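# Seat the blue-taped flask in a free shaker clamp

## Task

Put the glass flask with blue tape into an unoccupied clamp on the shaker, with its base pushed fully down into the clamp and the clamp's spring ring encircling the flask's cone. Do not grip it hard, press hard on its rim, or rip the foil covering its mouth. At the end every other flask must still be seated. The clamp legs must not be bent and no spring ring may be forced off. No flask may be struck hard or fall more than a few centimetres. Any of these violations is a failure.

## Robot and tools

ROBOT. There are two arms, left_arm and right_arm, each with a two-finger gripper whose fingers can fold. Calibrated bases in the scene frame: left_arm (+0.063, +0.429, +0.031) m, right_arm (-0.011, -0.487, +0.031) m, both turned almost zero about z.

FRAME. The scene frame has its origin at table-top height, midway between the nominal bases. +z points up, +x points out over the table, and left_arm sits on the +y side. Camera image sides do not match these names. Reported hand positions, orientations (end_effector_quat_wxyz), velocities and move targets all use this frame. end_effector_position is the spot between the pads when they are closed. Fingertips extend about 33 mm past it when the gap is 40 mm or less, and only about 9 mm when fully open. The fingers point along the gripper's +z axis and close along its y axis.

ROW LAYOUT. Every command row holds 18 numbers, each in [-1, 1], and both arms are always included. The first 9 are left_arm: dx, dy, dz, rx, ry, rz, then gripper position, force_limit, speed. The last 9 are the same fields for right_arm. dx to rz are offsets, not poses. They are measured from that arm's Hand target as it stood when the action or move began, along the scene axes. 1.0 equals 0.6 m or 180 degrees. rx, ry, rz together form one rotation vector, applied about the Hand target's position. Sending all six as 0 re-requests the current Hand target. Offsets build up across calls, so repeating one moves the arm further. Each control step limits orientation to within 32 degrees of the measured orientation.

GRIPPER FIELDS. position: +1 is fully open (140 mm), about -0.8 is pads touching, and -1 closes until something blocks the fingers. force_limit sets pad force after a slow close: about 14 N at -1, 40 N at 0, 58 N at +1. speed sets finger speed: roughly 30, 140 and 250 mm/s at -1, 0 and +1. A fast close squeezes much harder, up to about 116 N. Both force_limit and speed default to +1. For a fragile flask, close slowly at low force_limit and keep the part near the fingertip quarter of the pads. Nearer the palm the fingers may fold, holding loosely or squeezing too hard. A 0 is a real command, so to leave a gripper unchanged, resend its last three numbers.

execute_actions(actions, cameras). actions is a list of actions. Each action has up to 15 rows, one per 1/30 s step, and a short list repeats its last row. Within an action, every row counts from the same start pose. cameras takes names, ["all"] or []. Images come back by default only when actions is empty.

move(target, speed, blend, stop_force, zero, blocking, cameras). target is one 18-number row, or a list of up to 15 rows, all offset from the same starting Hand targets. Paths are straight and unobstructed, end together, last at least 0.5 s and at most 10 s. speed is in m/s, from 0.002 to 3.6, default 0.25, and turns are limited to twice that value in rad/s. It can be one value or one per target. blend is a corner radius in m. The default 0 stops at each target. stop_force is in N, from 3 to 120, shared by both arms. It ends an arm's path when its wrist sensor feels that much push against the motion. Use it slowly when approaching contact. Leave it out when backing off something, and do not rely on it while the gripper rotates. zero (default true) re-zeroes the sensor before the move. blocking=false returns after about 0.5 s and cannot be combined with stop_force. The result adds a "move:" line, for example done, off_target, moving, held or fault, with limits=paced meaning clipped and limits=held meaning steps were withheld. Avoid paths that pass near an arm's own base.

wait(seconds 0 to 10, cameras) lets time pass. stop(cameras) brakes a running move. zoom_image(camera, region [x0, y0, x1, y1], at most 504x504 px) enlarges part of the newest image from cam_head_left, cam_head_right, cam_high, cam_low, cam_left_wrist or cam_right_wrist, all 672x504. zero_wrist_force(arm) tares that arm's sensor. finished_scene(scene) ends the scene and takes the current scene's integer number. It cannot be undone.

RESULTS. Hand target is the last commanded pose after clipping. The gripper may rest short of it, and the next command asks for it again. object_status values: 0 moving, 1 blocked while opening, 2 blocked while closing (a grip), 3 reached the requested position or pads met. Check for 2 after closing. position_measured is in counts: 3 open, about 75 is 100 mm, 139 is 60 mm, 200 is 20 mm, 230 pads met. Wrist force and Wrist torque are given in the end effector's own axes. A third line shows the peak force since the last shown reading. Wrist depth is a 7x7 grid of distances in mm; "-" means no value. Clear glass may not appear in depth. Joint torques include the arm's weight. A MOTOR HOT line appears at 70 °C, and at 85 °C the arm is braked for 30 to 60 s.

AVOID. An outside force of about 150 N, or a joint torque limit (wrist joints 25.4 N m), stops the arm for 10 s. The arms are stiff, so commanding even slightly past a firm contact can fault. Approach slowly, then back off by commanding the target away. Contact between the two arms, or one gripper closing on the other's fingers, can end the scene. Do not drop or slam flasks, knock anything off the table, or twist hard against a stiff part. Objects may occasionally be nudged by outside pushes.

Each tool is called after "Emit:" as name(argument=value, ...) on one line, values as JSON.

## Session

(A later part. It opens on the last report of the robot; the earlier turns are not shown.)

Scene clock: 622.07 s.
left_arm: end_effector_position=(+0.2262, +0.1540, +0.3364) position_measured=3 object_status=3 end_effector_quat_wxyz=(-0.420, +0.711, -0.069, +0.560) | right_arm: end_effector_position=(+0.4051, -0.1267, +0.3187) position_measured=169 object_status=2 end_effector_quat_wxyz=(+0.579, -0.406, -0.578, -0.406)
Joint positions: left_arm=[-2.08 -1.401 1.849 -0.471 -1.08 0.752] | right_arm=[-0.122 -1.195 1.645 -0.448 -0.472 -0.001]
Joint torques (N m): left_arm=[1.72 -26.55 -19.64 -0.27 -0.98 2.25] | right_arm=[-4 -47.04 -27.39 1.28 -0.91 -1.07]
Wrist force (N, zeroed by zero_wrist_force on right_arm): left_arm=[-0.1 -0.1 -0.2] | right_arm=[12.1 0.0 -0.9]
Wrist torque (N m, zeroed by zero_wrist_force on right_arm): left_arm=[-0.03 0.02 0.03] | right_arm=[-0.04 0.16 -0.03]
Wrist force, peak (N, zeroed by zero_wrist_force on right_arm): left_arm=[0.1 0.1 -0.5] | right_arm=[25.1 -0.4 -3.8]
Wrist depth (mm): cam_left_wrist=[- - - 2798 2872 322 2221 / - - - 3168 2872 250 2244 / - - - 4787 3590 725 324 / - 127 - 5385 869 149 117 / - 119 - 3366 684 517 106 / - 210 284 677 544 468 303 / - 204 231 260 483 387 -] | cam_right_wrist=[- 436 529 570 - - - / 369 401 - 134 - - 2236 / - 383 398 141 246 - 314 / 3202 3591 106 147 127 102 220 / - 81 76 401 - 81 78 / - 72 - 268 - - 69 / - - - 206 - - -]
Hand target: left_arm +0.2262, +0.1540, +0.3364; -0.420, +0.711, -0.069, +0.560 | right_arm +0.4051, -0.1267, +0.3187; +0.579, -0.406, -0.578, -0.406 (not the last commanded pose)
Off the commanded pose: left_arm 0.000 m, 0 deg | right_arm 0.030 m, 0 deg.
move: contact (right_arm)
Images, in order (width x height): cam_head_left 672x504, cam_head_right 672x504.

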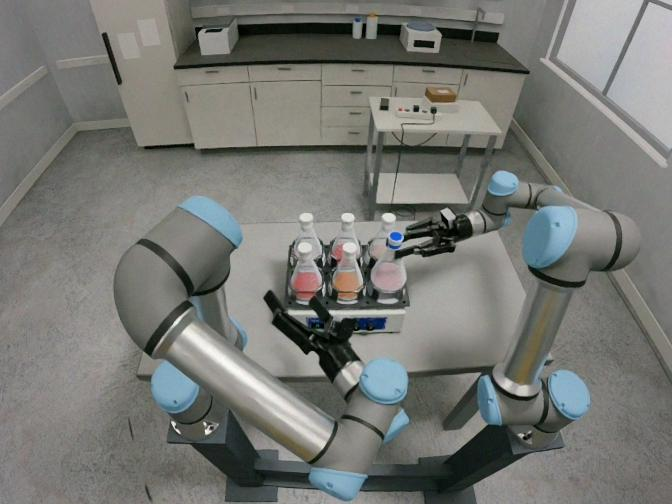

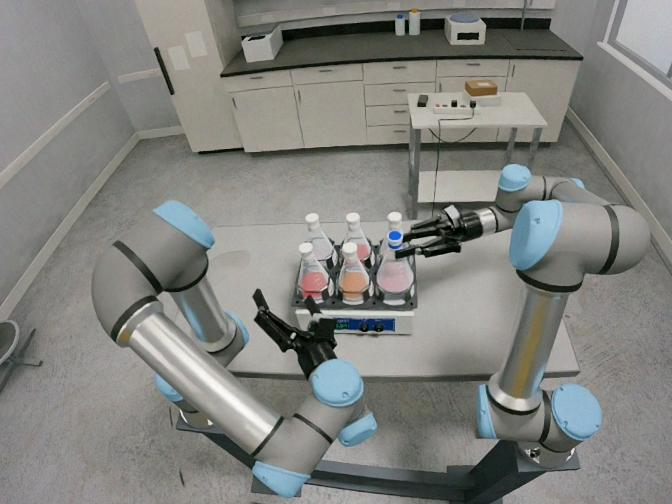

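Emit:
move(target=[0,0,0,0,0,0,1,1,1,0,0,-0.075,0,0,0,-1,-0.03,-0.72], speed=0.02, stop_force=55, cameras=["cam_head_right","cam_head_left"])

Emit:
zoom_image(camera="cam_head_right", region=[350, 220, 430, 320])

Emit:
zoom_image(camera="cam_head_left", region=[350, 220, 430, 320])

Scene clock: 626.70 s.
left_arm: end_effector_position=(+0.2262, +0.1540, +0.3364) position_measured=3 object_status=3 end_effector_quat_wxyz=(-0.420, +0.711, -0.069, +0.560) | right_arm: end_effector_position=(+0.4051, -0.1267, +0.3154) position_measured=169 object_status=2 end_effector_quat_wxyz=(+0.579, -0.406, -0.578, -0.406)
Joint positions: left_arm=[-2.08 -1.401 1.849 -0.471 -1.08 0.752] | right_arm=[-0.122 -1.191 1.649 -0.456 -0.472 -0.001]
Joint torques (N m): left_arm=[-0.12 -26.35 -19.65 -0.22 -0.89 2.23] | right_arm=[8.98 -35.41 -22.76 -3.97 -0.1 -0.26]
Wrist force (N, zeroed by zero_wrist_force on right_arm): left_arm=[-0.1 0.0 -0.2] | right_arm=[42.6 -3.4 3.7]
Wrist torque (N m, zeroed by zero_wrist_force on right_arm): left_arm=[0.00 0.02 0.04] | right_arm=[0.19 0.54 -0.05]
Wrist force, peak (N, zeroed by zero_wrist_force on right_arm): left_arm=[-0.1 -0.4 -0.1] | right_arm=[75.0 -0.4 0.5]
Wrist depth (mm): cam_left_wrist=[- 4224 - 2693 2872 323 2052 / - 3314 - 3651 2911 248 2267 / 3264 3366 - 6528 3314 429 322 / - 127 3474 4488 898 149 124 / - 119 - 3474 597 508 106 / - 210 263 706 560 447 304 / - 203 230 257 470 390 -] | cam_right_wrist=[2890 463 523 549 - - 2301 / 368 392 - 136 - 2926 - / - 379 390 140 262 2962 225 / 3078 3385 106 147 127 103 221 / - 81 76 365 - 81 78 / - 73 - 244 - - 69 / - - - 213 - - -]
Hand target: left_arm +0.2262, +0.1540, +0.3364; -0.420, +0.711, -0.069, +0.560 | right_arm +0.4051, -0.1267, +0.3154; +0.579, -0.406, -0.578, -0.406 (not the last commanded pose)
Off the commanded pose: left_arm 0.000 m, 0 deg | right_arm 0.042 m, 0 deg.
move: contact (right_arm)
Images, in order (width x height): cam_head_left 672x504, cam_head_right 672x504.

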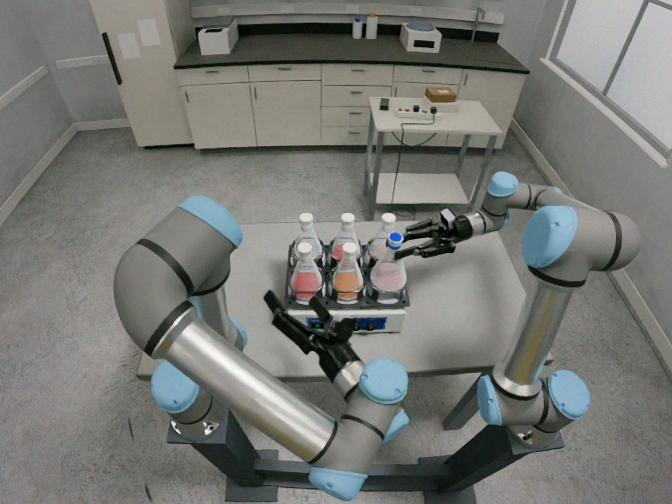

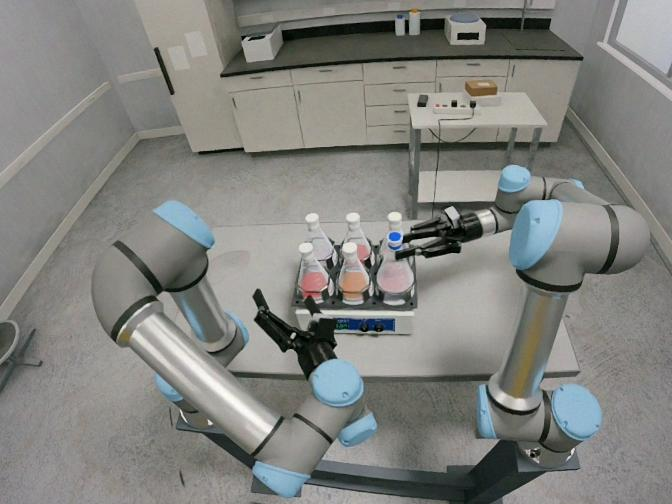

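Scaled by 5.040 from the camera's 672x504 image, which has a finer 960x720 frame.

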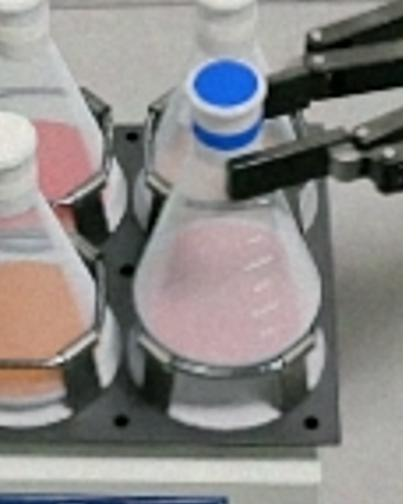

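Scaled by 5.040 from the camera's 672x504 image, which has a finer 960x720 frame.

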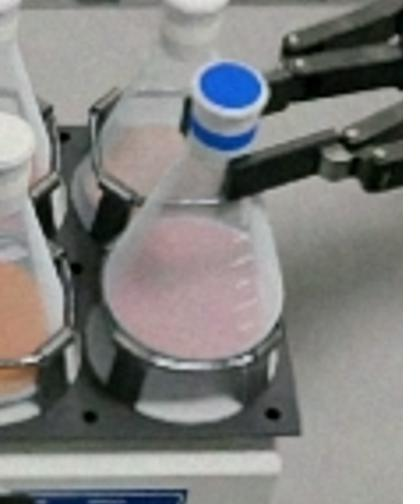

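Emit:
move(target=[[0,0,0,0,0,0,1,1,1,0,0,0.01,0,0,0,-1,-0.03,-0.72],[0,0,0,0,0,0,1,1,1,0.031,0.012,0.01,-0.0152,0.0418,0,-1,-0.03,-0.72]], speed=0.06)

Emit:
move(target=[0,0,0,0,0,0,1,1,1,0,0,-0.04,0,0,0,-1,-0.03,-0.72], speed=0.015, stop_force=45, zero=false, cameras=["cam_head_right","cam_head_left"])

Emit:
zoom_image(camera="cam_head_right", region=[350, 220, 430, 320])

Emit:
zoom_image(camera="cam_head_left", region=[350, 220, 430, 320])

Scene clock: 635.00 s.
left_arm: end_effector_position=(+0.2262, +0.1540, +0.3364) position_measured=3 object_status=3 end_effector_quat_wxyz=(-0.420, +0.711, -0.069, +0.560) | right_arm: end_effector_position=(+0.4238, -0.1194, +0.3214) position_measured=169 object_status=2 end_effector_quat_wxyz=(+0.606, -0.446, -0.549, -0.365) end_effector_velocity=(+0.000, +0.000, +0.000) end_effector_angular_velocity=(+0.002, -0.004, -0.002)
Joint positions: left_arm=[-2.08 -1.401 1.849 -0.471 -1.08 0.752] | right_arm=[-0.104 -1.155 1.578 -0.423 -0.454 0.14]
Joint velocities: left_arm=[within noise] | right_arm=[-0.001 -0.001 0.004 -0.001 0.001 -0.005]
Joint torques (N m): left_arm=[0.53 -26.4 -19.06 -0.34 -0.94 2.17] | right_arm=[-0.96 -45.23 -10.45 -3.44 2.16 -2.37]
Wrist force (N, zeroed by zero_wrist_force on right_arm): left_arm=[-0.2 -0.1 -0.1] | right_arm=[14.5 -9.9 -0.9]
Wrist torque (N m, zeroed by zero_wrist_force on right_arm): left_arm=[-0.02 0.03 0.03] | right_arm=[0.33 0.27 0.74]
Wrist force, peak (N, zeroed by zero_wrist_force on right_arm): left_arm=[0.0 -0.2 -0.4] | right_arm=[42.7 -3.4 3.5]
Wrist depth (mm): cam_left_wrist=[- - - 2872 2693 325 2052 / 2951 - 3779 3168 2951 248 2244 / 3366 3264 3989 5669 3531 711 329 / - 127 4396 3917 3034 139 118 / - 118 - 3215 657 543 106 / - 209 266 675 560 446 304 / - 204 231 260 472 391 -] | cam_right_wrist=[515 - 544 1991 - - - / 382 451 560 136 - - - / 387 396 614 140 151 2576 211 / - 3537 106 423 126 403 119 / - 81 76 762 - 81 78 / - 73 - 246 - - 69 / - - - 206 - - -]
Hand target: left_arm +0.2262, +0.1540, +0.3364; -0.420, +0.711, -0.069, +0.560 | right_arm +0.4237, -0.1195, +0.3214; +0.606, -0.446, -0.549, -0.365
Off the commanded pose: left_arm 0.000 m, 0 deg | right_arm 0.000 m, 0 deg.
move: done

Scene clock: 636.90 s.
left_arm: end_effector_position=(+0.2262, +0.1540, +0.3364) position_measured=3 object_status=3 end_effector_quat_wxyz=(-0.420, +0.711, -0.069, +0.560) | right_arm: end_effector_position=(+0.4238, -0.1195, +0.3091) position_measured=169 object_status=2 end_effector_quat_wxyz=(+0.606, -0.446, -0.549, -0.365)
Joint positions: left_arm=[-2.08 -1.401 1.849 -0.471 -1.08 0.752] | right_arm=[-0.104 -1.143 1.595 -0.452 -0.454 0.139]
Joint torques (N m): left_arm=[0.61 -26.48 -18.18 -0.33 -1.08 2.11] | right_arm=[-8.06 -38.87 -22.83 -4.3 -1.13 -2]
Wrist force (N, zeroed by zero_wrist_force on right_arm): left_arm=[0.2 0.0 0.0] | right_arm=[40.6 -2.6 5.3]
Wrist torque (N m, zeroed by zero_wrist_force on right_arm): left_arm=[-0.01 -0.04 0.04] | right_arm=[0.05 0.63 1.49]
Wrist force, peak (N, zeroed by zero_wrist_force on right_arm): left_arm=[0.1 0.2 -0.4] | right_arm=[59.2 -2.8 4.3]
Wrist depth (mm): cam_left_wrist=[2911 - - 2911 2951 325 1976 / - 2911 3034 3474 2798 248 2133 / 2693 2872 - - 3215 422 331 / - 127 - 3917 2872 140 117 / - 119 - 3651 615 524 106 / - 210 264 667 561 446 304 / - 204 231 258 474 395 -] | cam_right_wrist=[3160 2521 531 - 3885 - - / 383 442 568 136 348 - 302 / 392 396 397 140 148 2174 204 / 3038 3202 106 150 128 403 111 / - 81 75 349 - 81 78 / - 72 - 268 - - 69 / - - - 198 - - -]
Hand target: left_arm +0.2262, +0.1540, +0.3364; -0.420, +0.711, -0.069, +0.560 | right_arm +0.4238, -0.1195, +0.3091; +0.606, -0.446, -0.549, -0.365 (not the last commanded pose)
Off the commanded pose: left_arm 0.000 m, 0 deg | right_arm 0.012 m, 0 deg.
move: contact (right_arm)
Images, in order (width x height): cam_head_left 672x504, cam_head_right 672x504.

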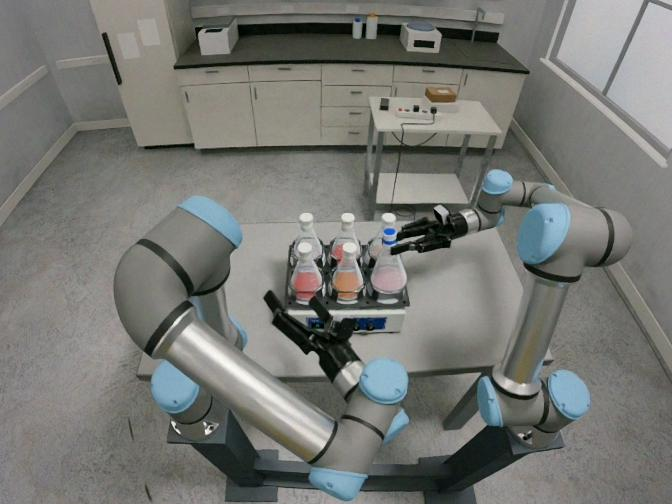

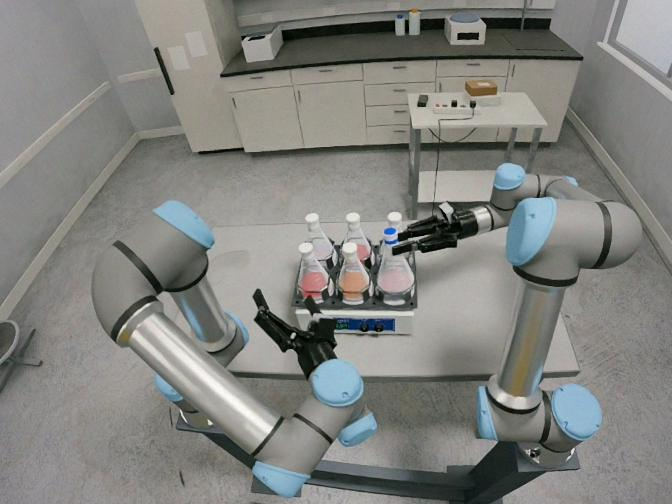

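Scaled by 5.040 from the camera's 672x504 image, which has a finer 960x720 frame.

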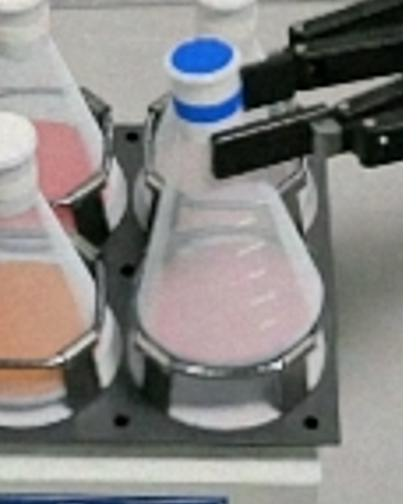

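Scaled by 5.040 from the camera's 672x504 image, which has a finer 960x720 frame.

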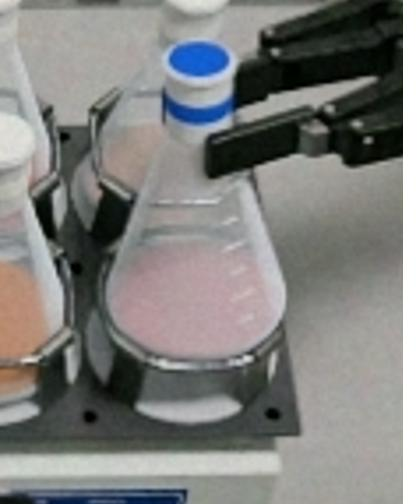

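Emit:
move(target=[0,0,0,0,0,0,1,1,1,-0.0284,-0.0103,-0.003,0.0152,-0.0418,0,-1,-0.03,-0.72], speed=0.03, stop_force=75, zero=false, cameras=["cam_head_right","cam_head_left"])

Emit:
zoom_image(camera="cam_head_right", region=[350, 220, 430, 320])

Scene clock: 644.13 s.
left_arm: end_effector_position=(+0.2262, +0.1540, +0.3364) position_measured=3 object_status=3 end_effector_quat_wxyz=(-0.420, +0.711, -0.069, +0.560) | right_arm: end_effector_position=(+0.4067, -0.1257, +0.3073) position_measured=169 object_status=2 end_effector_quat_wxyz=(+0.579, -0.406, -0.578, -0.407)
Joint positions: left_arm=[-2.08 -1.401 1.849 -0.471 -1.08 0.752] | right_arm=[-0.12 -1.179 1.654 -0.474 -0.47 -0.001]
Joint torques (N m): left_arm=[1.1 -25.83 -18.9 -0.39 -1.15 2.12] | right_arm=[4.7 -15.5 -14.46 -4.78 -6.22 1.93]
Wrist force (N, zeroed by zero_wrist_force on right_arm): left_arm=[-0.3 0.1 -0.1] | right_arm=[56.1 16.6 4.9]
Wrist torque (N m, zeroed by zero_wrist_force on right_arm): left_arm=[0.01 0.07 0.04] | right_arm=[-0.67 0.80 -0.04]
Wrist force, peak (N, zeroed by zero_wrist_force on right_arm): left_arm=[-0.1 0.2 -0.3] | right_arm=[96.8 30.0 1.5]
Wrist depth (mm): cam_left_wrist=[- - - 3034 2762 323 2032 / - - - 2911 2762 245 2176 / - - 5129 - 3215 711 319 / - 127 - 3474 3366 150 124 / - 209 - 3366 653 547 106 / - 209 265 673 551 448 306 / - 203 232 259 472 396 -] | cam_right_wrist=[3038 434 528 578 2576 - - / 366 399 624 135 2693 - 2576 / 3038 377 392 140 246 2116 219 / 2926 3591 106 146 127 101 220 / - 81 76 356 - 81 78 / - 73 - 261 - - 69 / - - - 206 - - -]
Hand target: left_arm +0.2262, +0.1540, +0.3364; -0.420, +0.711, -0.069, +0.560 | right_arm +0.4067, -0.1256, +0.3073; +0.579, -0.406, -0.578, -0.407
Off the commanded pose: left_arm 0.000 m, 0 deg | right_arm 0.000 m, 0 deg.
move: done
Images, in order (width x height): cam_head_left 672x504, cam_head_right 672x504.

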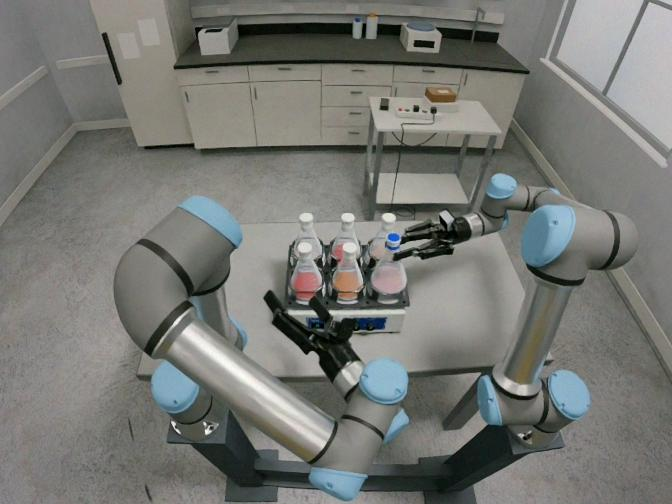

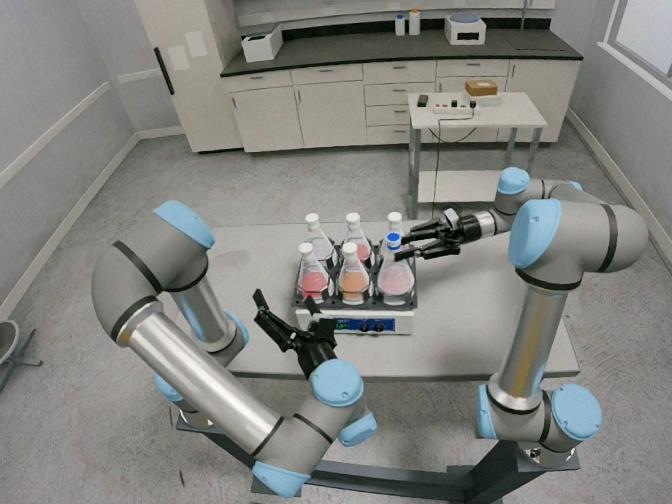

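Scaled by 5.040 from the camera's 672x504 image, which has a finer 960x720 frame.

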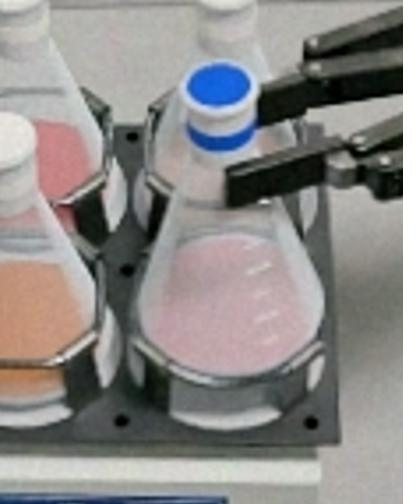

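Emit:
move(target=[0,0,0,0,0,0,1,1,1,0.002,0.001,-0.055,0,0,0,-1,-0.03,-0.72], speed=0.015, stop_force=85, zero=false, cameras=["cam_head_right","cam_head_left"])

Emit:
zoom_image(camera="cam_head_right", region=[350, 220, 430, 320])

Emit:
zoom_image(camera="cam_head_left", region=[350, 220, 430, 320])

Scene clock: 650.97 s.
left_arm: end_effector_position=(+0.2262, +0.1540, +0.3364) position_measured=3 object_status=3 end_effector_quat_wxyz=(-0.420, +0.711, -0.069, +0.560) | right_arm: end_effector_position=(+0.4070, -0.1254, +0.3052) position_measured=169 object_status=2 end_effector_quat_wxyz=(+0.579, -0.407, -0.577, -0.407)
Joint positions: left_arm=[-2.08 -1.401 1.849 -0.471 -1.08 0.752] | right_arm=[-0.12 -1.176 1.657 -0.477 -0.468 -0.001]
Joint torques (N m): left_arm=[1.27 -27.22 -19.39 -0.39 -1.2 2.35] | right_arm=[7.39 -25.44 -6.91 -8.85 -9.46 -0.12]
Wrist force (N, zeroed by zero_wrist_force on right_arm): left_arm=[-0.1 -0.1 -0.1] | right_arm=[79.3 27.4 3.9]
Wrist torque (N m, zeroed by zero_wrist_force on right_arm): left_arm=[-0.03 0.01 0.04] | right_arm=[-0.81 1.04 0.12]
Wrist force, peak (N, zeroed by zero_wrist_force on right_arm): left_arm=[-0.1 0.4 0.1] | right_arm=[100.9 33.5 7.3]
Wrist depth (mm): cam_left_wrist=[- - 3590 2762 2911 320 2071 / - - 3847 3168 2911 247 2154 / 2627 - - 4488 3168 720 328 / - 127 3651 4683 3847 149 117 / - 209 2627 3366 653 545 106 / - 210 265 699 539 451 304 / - 204 231 259 473 390 -] | cam_right_wrist=[362 419 521 555 - - - / 370 400 - 136 144 - 3118 / - 374 389 141 248 2495 214 / 3038 3646 106 385 128 98 - / - 81 75 361 - 81 78 / - 73 - 251 - - 69 / - - - 204 - - -]
Hand target: left_arm +0.2262, +0.1540, +0.3364; -0.420, +0.711, -0.069, +0.560 | right_arm +0.4068, -0.1256, +0.3051; +0.579, -0.407, -0.578, -0.406 (not the last commanded pose)
Off the commanded pose: left_arm 0.000 m, 0 deg | right_arm 0.031 m, 0 deg.
move: contact (right_arm)
Images, in order (width x height): cam_head_left 672x504, cam_head_right 672x504.

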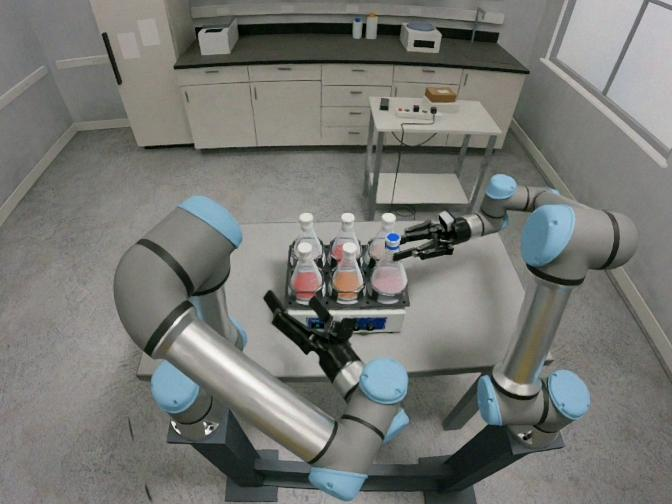

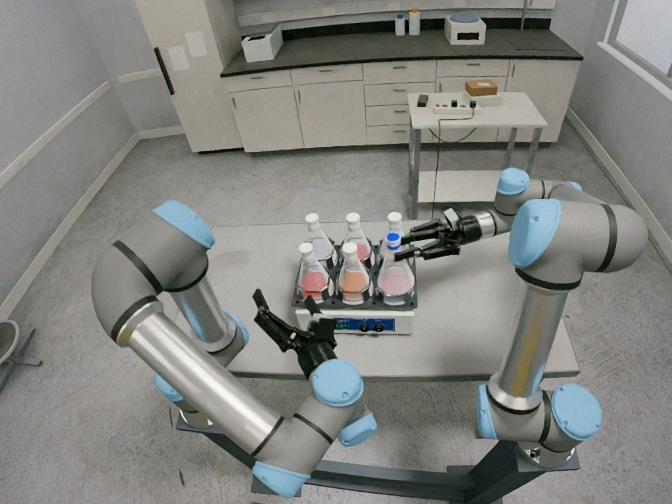

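Scaled by 5.040 from the camera's 672x504 image, which has a finer 960x720 frame.

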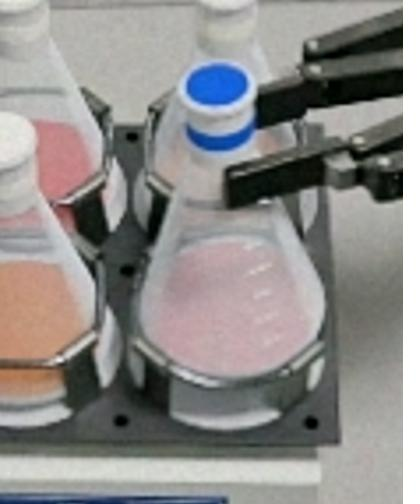

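Scaled by 5.040 from the camera's 672x504 image, which has a finer 960x720 frame.

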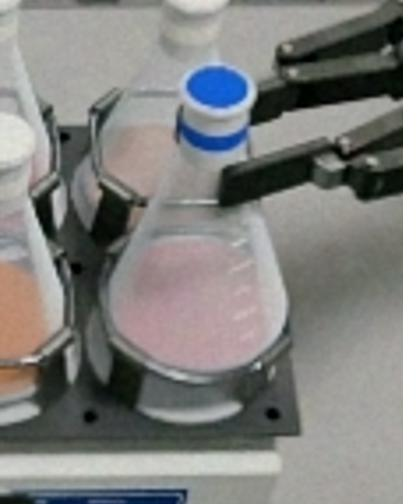

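Emit:
move(target=[[0,0,0,0,0,0,1,1,1,0.008,0.002,-0.001,0,0,0,-1,-0.03,-0.72],[0,0,0,0,0,0,1,1,1,0.001,0,-0.006,0.006,-0.018,0,-1,-0.03,-0.72]], speed=0.02, stop_force=100, zero=false, cameras=["cam_head_right","cam_head_left"])

Emit:
zoom_image(camera="cam_head_right", region=[350, 220, 430, 320])

Emit:
zoom_image(camera="cam_head_left", region=[350, 220, 430, 320])

Scene clock: 656.43 s.
left_arm: end_effector_position=(+0.2262, +0.1540, +0.3364) position_measured=3 object_status=3 end_effector_quat_wxyz=(-0.420, +0.711, -0.069, +0.560) | right_arm: end_effector_position=(+0.4074, -0.1256, +0.3015) position_measured=169 object_status=2 end_effector_quat_wxyz=(+0.566, -0.390, -0.590, -0.423)
Joint positions: left_arm=[-2.08 -1.401 1.849 -0.471 -1.08 0.752] | right_arm=[-0.12 -1.172 1.66 -0.488 -0.469 -0.058]
Joint torques (N m): left_arm=[1.34 -27.41 -19.47 -0.22 -1.3 2.38] | right_arm=[-11.55 -34.42 -23.88 -2.58 1.5 0.71]
Wrist force (N, zeroed by zero_wrist_force on right_arm): left_arm=[-0.1 -0.1 0.0] | right_arm=[26.6 -4.7 1.7]
Wrist torque (N m, zeroed by zero_wrist_force on right_arm): left_arm=[-0.03 0.02 0.03] | right_arm=[0.10 0.33 1.12]
Wrist force, peak (N, zeroed by zero_wrist_force on right_arm): left_arm=[0.2 0.0 -0.3] | right_arm=[79.7 27.9 3.8]
Wrist depth (mm): cam_left_wrist=[- 4896 - 2951 2798 2133 2091 / - - 5254 2911 2872 249 2154 / - - - - 3590 421 331 / - 127 5385 4488 3366 149 117 / - 127 2911 3366 653 537 106 / - 210 264 684 558 445 302 / - 204 229 259 472 388 -] | cam_right_wrist=[356 424 464 537 - 2443 - / 369 376 592 139 137 - - / - 377 400 141 245 2154 221 / 3000 3485 106 146 127 94 218 / - 81 75 349 - 81 78 / - 73 - 251 - - 69 / - - - 214 - - -]
Hand target: left_arm +0.2262, +0.1540, +0.3364; -0.420, +0.711, -0.069, +0.560 | right_arm +0.4074, -0.1256, +0.3015; +0.566, -0.390, -0.590, -0.423
Off the commanded pose: left_arm 0.000 m, 0 deg | right_arm 0.000 m, 0 deg.
move: done
Images, in order (width x height): cam_head_left 672x504, cam_head_right 672x504.

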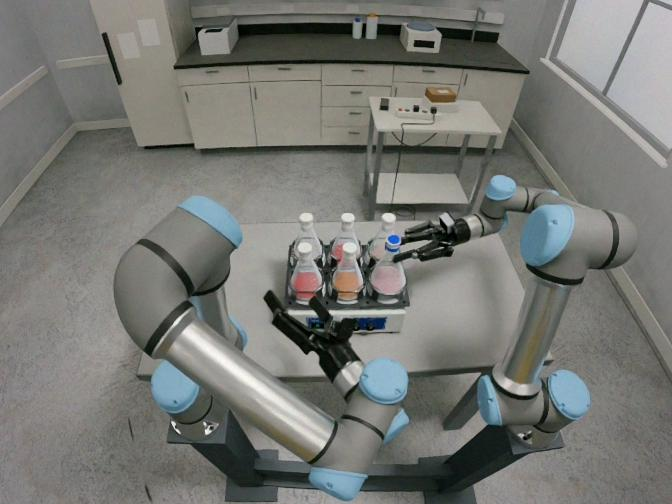

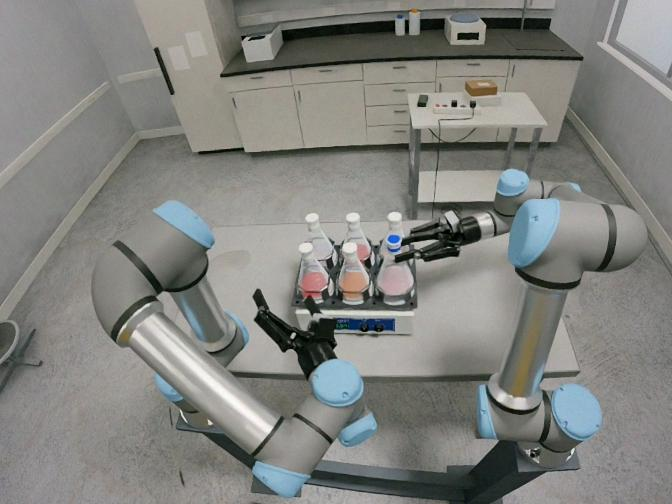

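Scaled by 5.040 from the camera's 672x504 image, which has a finer 960x720 frame.

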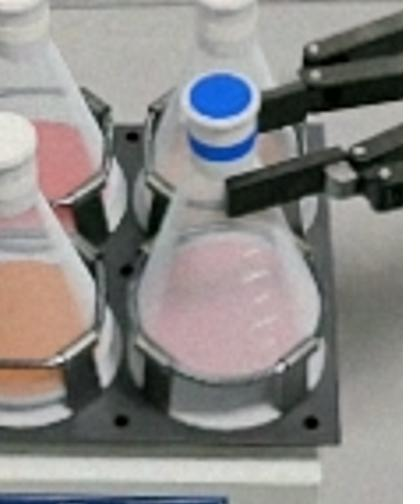

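Scaled by 5.040 from the camera's 672x504 image, which has a finer 960x720 frame.

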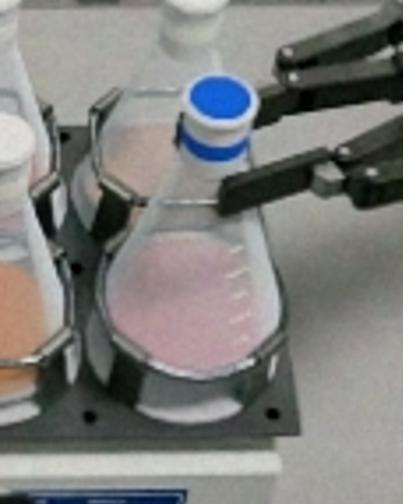

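Emit:
move(target=[0,0,0,0,0,0,1,1,1,0,0,-0.046,0,0,0,-1,-0.03,-0.72], speed=0.012, stop_force=80, zero=false, cameras=["cam_head_right","cam_head_left"])

Emit:
zoom_image(camera="cam_head_right", region=[350, 220, 430, 320])

Emit:
zoom_image(camera="cam_head_left", region=[350, 220, 430, 320])

Scene clock: 662.00 s.
left_arm: end_effector_position=(+0.2262, +0.1540, +0.3364) position_measured=3 object_status=3 end_effector_quat_wxyz=(-0.420, +0.711, -0.069, +0.560) | right_arm: end_effector_position=(+0.4068, -0.1255, +0.2762) position_measured=169 object_status=2 end_effector_quat_wxyz=(+0.568, -0.391, -0.588, -0.422)
Joint positions: left_arm=[-2.08 -1.401 1.849 -0.471 -1.08 0.752] | right_arm=[-0.12 -1.141 1.691 -0.543 -0.469 -0.058]
Joint torques (N m): left_arm=[0.78 -26.89 -19.47 -0.09 -1.29 2.15] | right_arm=[5.42 -27.75 -16.59 -8.79 1.18 1.02]
Wrist force (N, zeroed by zero_wrist_force on right_arm): left_arm=[0.3 0.0 -0.2] | right_arm=[66.3 -5.1 -13.4]
Wrist torque (N m, zeroed by zero_wrist_force on right_arm): left_arm=[0.00 -0.06 0.03] | right_arm=[0.08 0.59 -0.07]
Wrist force, peak (N, zeroed by zero_wrist_force on right_arm): left_arm=[0.1 0.2 -0.4] | right_arm=[93.4 -8.8 -18.8]
Wrist depth (mm): cam_left_wrist=[2595 - - 2911 2911 321 2052 / - 3034 4787 3168 2798 250 2267 / - 2693 - 4683 3168 424 328 / - 127 3651 2951 2627 149 124 / - 209 3847 3474 643 541 107 / - 210 263 682 550 463 - / - 203 231 258 477 397 -] | cam_right_wrist=[351 404 460 559 - - - / 374 366 389 137 233 - 213 / - 4158 687 140 243 2756 212 / 2926 3291 106 146 127 409 - / - 81 76 286 - 81 78 / - 73 - 266 - - 69 / - - - 199 - - -]
Hand target: left_arm +0.2262, +0.1540, +0.3364; -0.420, +0.711, -0.069, +0.560 | right_arm +0.4072, -0.1255, +0.2756; +0.567, -0.390, -0.589, -0.423 (not the last commanded pose)
Off the commanded pose: left_arm 0.000 m, 0 deg | right_arm 0.002 m, 0 deg.
move: contact (right_arm)
Images, in order (width x height): cam_head_left 672x504, cam_head_right 672x504.

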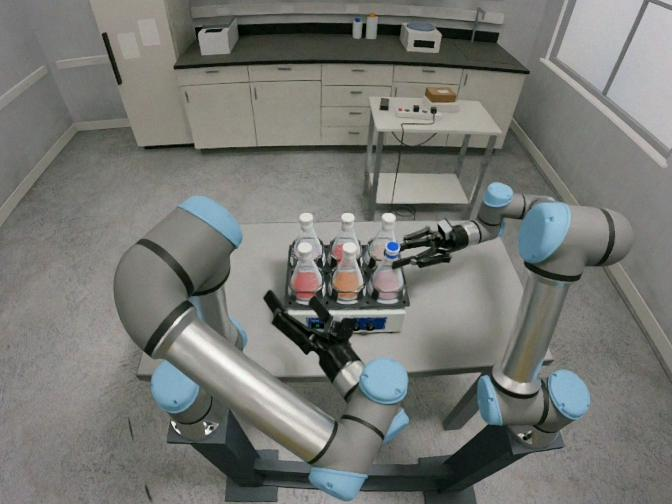

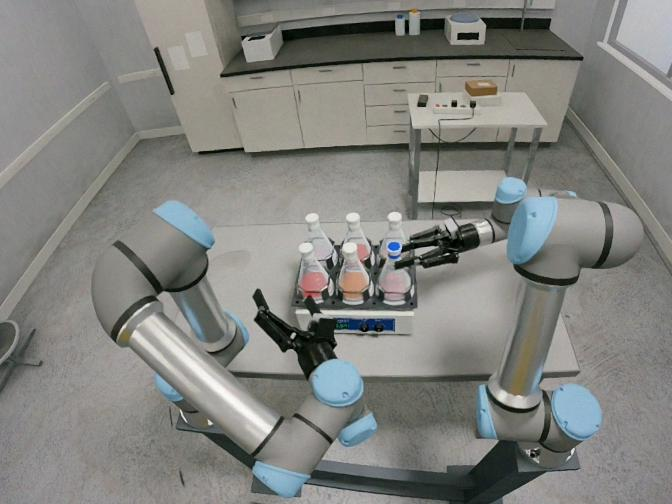

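Scaled by 5.040 from the camera's 672x504 image, which has a finer 960x720 frame.

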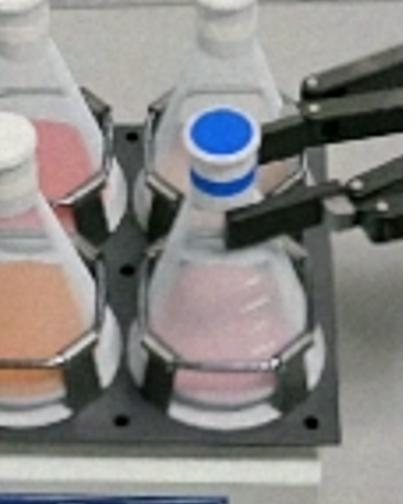

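Scaled by 5.040 from the camera's 672x504 image, which has a finer 960x720 frame.

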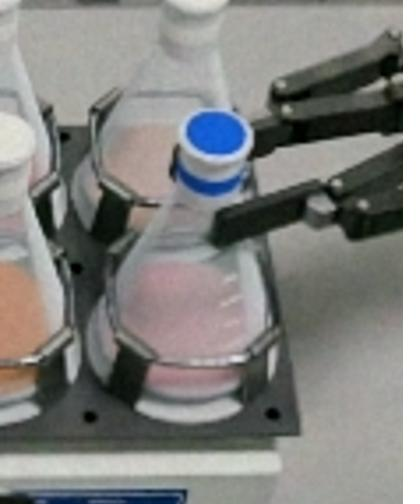

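Emit:
move(target=[0,0,0,0,0,0,1,1,1,0,0,0,-0.006,0.016,0,-1,-0.03,-0.72], speed=0.03)

Emit:
execute_actions(actions=[[[0,0,0,0,0,0,1,1,1,0,0,0,0,0,0,0.1,-0.05,-0.9]],[[0,0,0,0,0,0,1,1,1,0,0,0,0,0,0,0.1,-0.05,-0.9]],[[0,0,0,0,0,0,1,1,1,0,0,0,0,0,0,0.1,-0.05,-0.9]]])

Emit:
move(target=[0,0,0,0,0,0,1,1,1,0.091,-0.25,0,0,0,0,0.1,-0.05,-0.9], cameras=["all"])

Emit:
zoom_image(camera="cam_head_right", region=[280, 200, 430, 340])

Emit:
zoom_image(camera="cam_low", region=[320, 170, 460, 280])

Scene clock: 667.47 s.
left_arm: end_effector_position=(+0.2262, +0.1540, +0.3364) position_measured=3 object_status=3 end_effector_quat_wxyz=(-0.420, +0.711, -0.069, +0.560) | right_arm: end_effector_position=(+0.4070, -0.1255, +0.2759) position_measured=169 object_status=2 end_effector_quat_wxyz=(+0.579, -0.406, -0.578, -0.407)
Joint positions: left_arm=[-2.08 -1.401 1.849 -0.471 -1.08 0.752] | right_arm=[-0.12 -1.142 1.691 -0.546 -0.469 -0.003]
Joint torques (N m): left_arm=[-0.11 -26.79 -18.66 -0.14 -1.16 2.13] | right_arm=[4.69 -18.69 6.36 -8.73 -0.86 0.78]
Wrist force (N, zeroed by zero_wrist_force on right_arm): left_arm=[0.0 0.1 0.0] | right_arm=[85.1 3.8 -14.7]
Wrist torque (N m, zeroed by zero_wrist_force on right_arm): left_arm=[0.01 0.01 0.04] | right_arm=[-0.42 0.82 -2.39]
Wrist force, peak (N, zeroed by zero_wrist_force on right_arm): left_arm=[-0.2 0.3 -0.2] | right_arm=[85.1 3.8 -14.7]
Wrist depth (mm): cam_left_wrist=[- 3215 - 2872 2798 325 2112 / - - - 2595 2951 245 2198 / - - 6528 5385 3122 758 330 / - 127 3651 4142 901 149 118 / - 137 2420 3419 675 525 106 / - 209 265 695 587 439 304 / - 204 231 259 480 390 -] | cam_right_wrist=[357 412 457 533 2469 - - / 367 370 388 134 234 - 206 / 3762 - 673 140 158 3000 210 / 3338 3160 106 149 127 396 - / - 81 76 286 - 81 78 / - 73 - 242 - - 69 / - - - - - - -]
Hand target: left_arm +0.2262, +0.1540, +0.3364; -0.420, +0.711, -0.069, +0.560 | right_arm +0.4072, -0.1255, +0.2756; +0.578, -0.406, -0.579, -0.407
Off the commanded pose: left_arm 0.000 m, 0 deg | right_arm 0.000 m, 0 deg.
move: done

Scene clock: 669.17 s.
left_arm: end_effector_position=(+0.2262, +0.1540, +0.3364) position_measured=3 object_status=3 end_effector_quat_wxyz=(-0.420, +0.711, -0.069, +0.560) | right_arm: end_effector_position=(+0.4072, -0.1255, +0.2756) position_measured=117 object_status=3 end_effector_quat_wxyz=(+0.578, -0.406, -0.579, -0.407)
Joint positions: left_arm=[-2.08 -1.401 1.849 -0.471 -1.08 0.752] | right_arm=[-0.12 -1.142 1.691 -0.549 -0.469 -0.003]
Joint torques (N m): left_arm=[-0.16 -27.56 -18.34 -0.02 -1.47 2.09] | right_arm=[-0.54 -51.94 -28.81 2.64 1.21 -1.52]
Wrist force (N, zeroed by zero_wrist_force on right_arm): left_arm=[-0.1 0.0 0.0] | right_arm=[2.6 -0.1 0.3]
Wrist torque (N m, zeroed by zero_wrist_force on right_arm): left_arm=[-0.01 0.02 0.03] | right_arm=[-0.02 0.07 0.00]
Wrist force, peak (N, zeroed by zero_wrist_force on right_arm): left_arm=[0.3 0.1 0.1] | right_arm=[85.0 3.5 -14.6]
Wrist depth (mm): cam_left_wrist=[2292 - - 2834 2872 325 2154 / 2951 - - 3264 2951 251 2292 / 2341 - - 5669 3419 758 328 / - 127 - - 3917 149 117 / - 118 - 3314 617 544 106 / - 210 264 743 548 458 - / - 204 230 258 501 392 -] | cam_right_wrist=[356 414 462 533 - 2025 - / 370 370 382 134 239 - 209 / 2663 - 673 139 246 2443 210 / 3118 92 134 339 155 108 318 / - 80 632 298 316 110 89 / - - 229 244 220 - 62 / - - 172 190 190 - -]
Hand target: left_arm +0.2262, +0.1540, +0.3364; -0.420, +0.711, -0.069, +0.560 | right_arm +0.4072, -0.1255, +0.2756; +0.578, -0.406, -0.579, -0.407
Off the commanded pose: left_arm 0.000 m, 0 deg | right_arm 0.000 m, 0 deg.
Step readings (end_effector_position of left_arm | right_arm):
0: (+0.2262, +0.1540, +0.3364) | (+0.4070, -0.1255, +0.2759)
1: (+0.2262, +0.1540, +0.3364) | (+0.4070, -0.1255, +0.2759)
2: (+0.2262, +0.1540, +0.3364) | (+0.4070, -0.1255, +0.2759)
4: (+0.2262, +0.1540, +0.3364) | (+0.4071, -0.1255, +0.2756)
8: (+0.2262, +0.1540, +0.3364) | (+0.4071, -0.1255, +0.2754)
15: (+0.2262, +0.1540, +0.3364) | (+0.4071, -0.1255, +0.2755)
16: (+0.2262, +0.1540, +0.3364) | (+0.4071, -0.1255, +0.2755)
17: (+0.2262, +0.1540, +0.3364) | (+0.4072, -0.1255, +0.2755)
19: (+0.2262, +0.1540, +0.3364) | (+0.4072, -0.1255, +0.2755)
23: (+0.2262, +0.1540, +0.3364) | (+0.4072, -0.1255, +0.2756)
30: (+0.2262, +0.1540, +0.3364) | (+0.4072, -0.1255, +0.2756)
31: (+0.2262, +0.1540, +0.3364) | (+0.4072, -0.1255, +0.2756)
32: (+0.2262, +0.1540, +0.3364) | (+0.4072, -0.1255, +0.2756)
34: (+0.2262, +0.1540, +0.3364) | (+0.4072, -0.1255, +0.2756)
38: (+0.2262, +0.1540, +0.3364) | (+0.4072, -0.1255, +0.2756)
45: (+0.2262, +0.1540, +0.3364) | (+0.4072, -0.1255, +0.2756)

Scene clock: 670.30 s.
left_arm: end_effector_position=(+0.2262, +0.1540, +0.3364) position_measured=3 object_status=3 end_effector_quat_wxyz=(-0.420, +0.711, -0.069, +0.560) | right_arm: end_effector_position=(+0.4618, -0.2755, +0.2756) position_measured=117 object_status=3 end_effector_quat_wxyz=(+0.578, -0.406, -0.579, -0.407)
Joint positions: left_arm=[-2.08 -1.401 1.849 -0.471 -1.08 0.752] | right_arm=[-0.365 -1.024 1.505 -0.48 -0.715 -0.003]
Joint torques (N m): left_arm=[0.24 -27.11 -18.11 -0.09 -1.11 2.34] | right_arm=[1.11 -54.58 -18.32 0.32 -0.33 -1.43]
Wrist force (N, zeroed by zero_wrist_force on right_arm): left_arm=[0.2 -0.1 -0.2] | right_arm=[2.6 -0.3 0.1]
Wrist torque (N m, zeroed by zero_wrist_force on right_arm): left_arm=[-0.04 -0.04 0.04] | right_arm=[-0.03 0.05 0.05]
Wrist force, peak (N, zeroed by zero_wrist_force on right_arm): left_arm=[-0.1 0.1 -0.4] | right_arm=[2.4 -0.4 3.3]
Wrist depth (mm): cam_left_wrist=[- - - 2762 2951 324 2133 / - 3651 - 3314 2911 250 2221 / - 2198 3714 4224 3215 718 331 / - 127 2911 4142 1046 149 118 / - 118 3215 4224 651 517 106 / - 210 264 677 576 456 305 / - 204 230 258 443 394 -] | cam_right_wrist=[490 504 570 653 - - - / 504 522 544 290 487 245 - / 3822 5042 846 743 - 525 - / 3246 3646 134 418 374 117 - / - 80 134 307 301 110 89 / - - 346 317 299 - 62 / - - 364 335 308 - -]
Hand target: left_arm +0.2262, +0.1540, +0.3364; -0.420, +0.711, -0.069, +0.560 | right_arm +0.4618, -0.2755, +0.2756; +0.578, -0.406, -0.579, -0.407
Off the commanded pose: left_arm 0.000 m, 0 deg | right_arm 0.000 m, 0 deg.
move: done
camera_calibration:
cam_left_wrist: T_world_to_cam=[[0.359214, -0.630767, -0.687822, 0.255397], [-0.659123, 0.350299, -0.665468, 0.316894], [0.660699, 0.692404, -0.28992, -0.0121536], [0, 0, 0, 1]] pos_world=[0.12516, 0.0585035, 0.383027]
cam_right_wrist: T_world_to_cam=[[0.942159, 0.334685, 0.0179544, -0.338668], [0.13725, -0.336386, -0.931669, 0.100512], [-0.305776, 0.880244, -0.362865, 0.627303], [0, 0, 0, 1]] pos_world=[0.497098, -0.405022, 0.327351]

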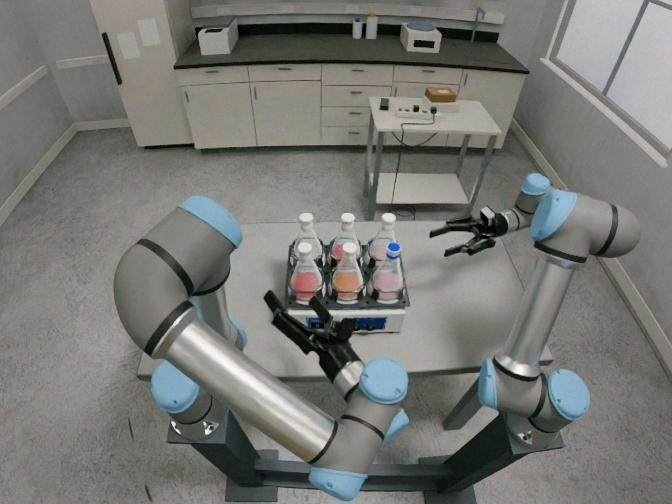

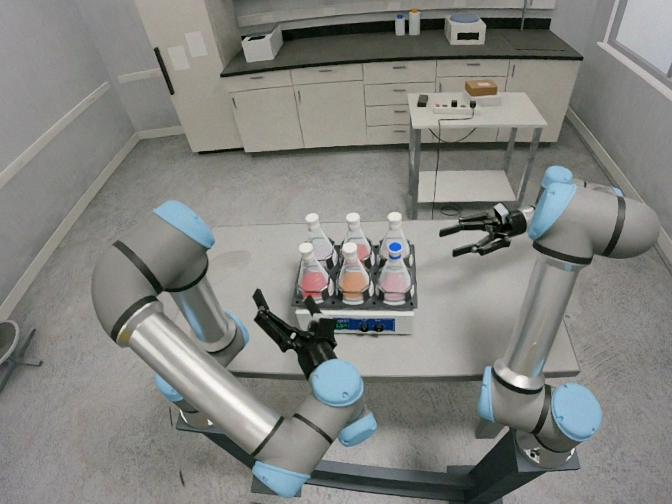

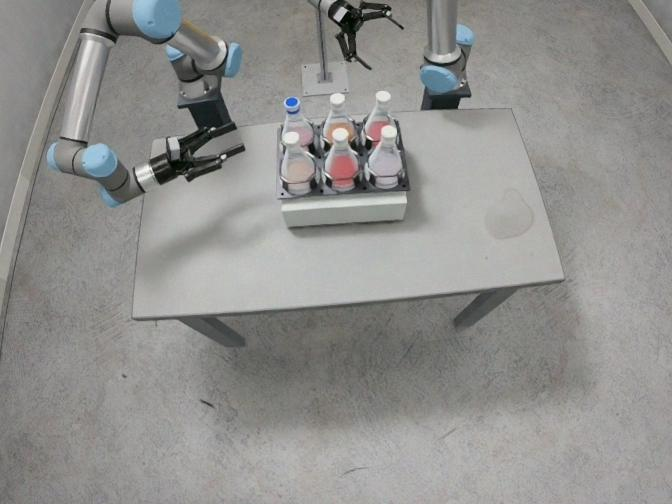

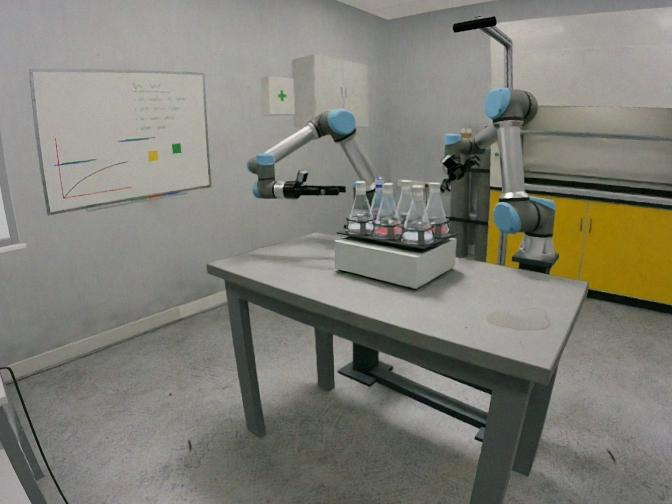

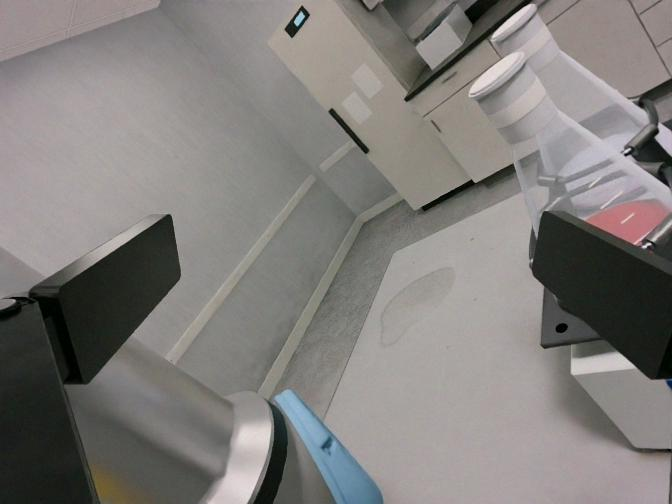

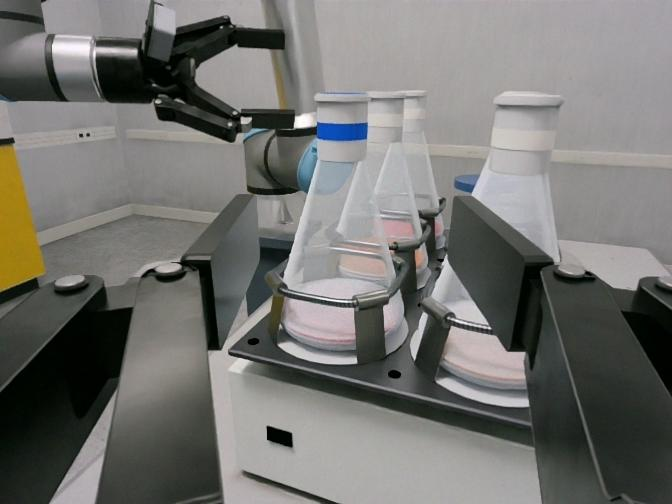

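Scaled by 3.360 from the camera's 672x504 image, which has a finer 960x720 frame.

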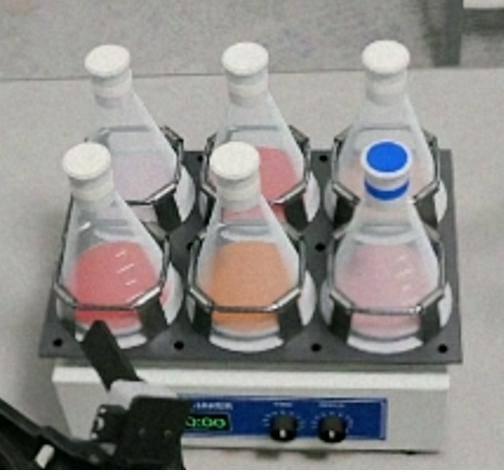

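Scaled by 3.600 from the camera's 672x504 image, which has a finer 960x720 frame.

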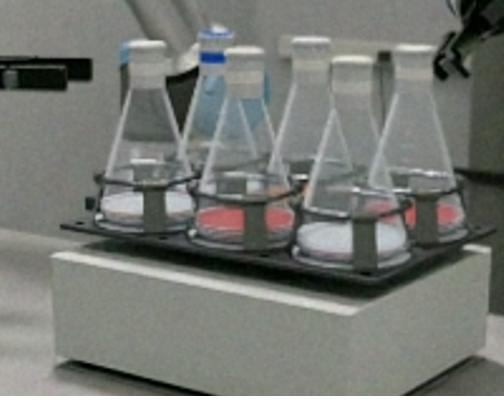

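Emit:
finished_scene(scene=1)

The scene is finished: the task was done.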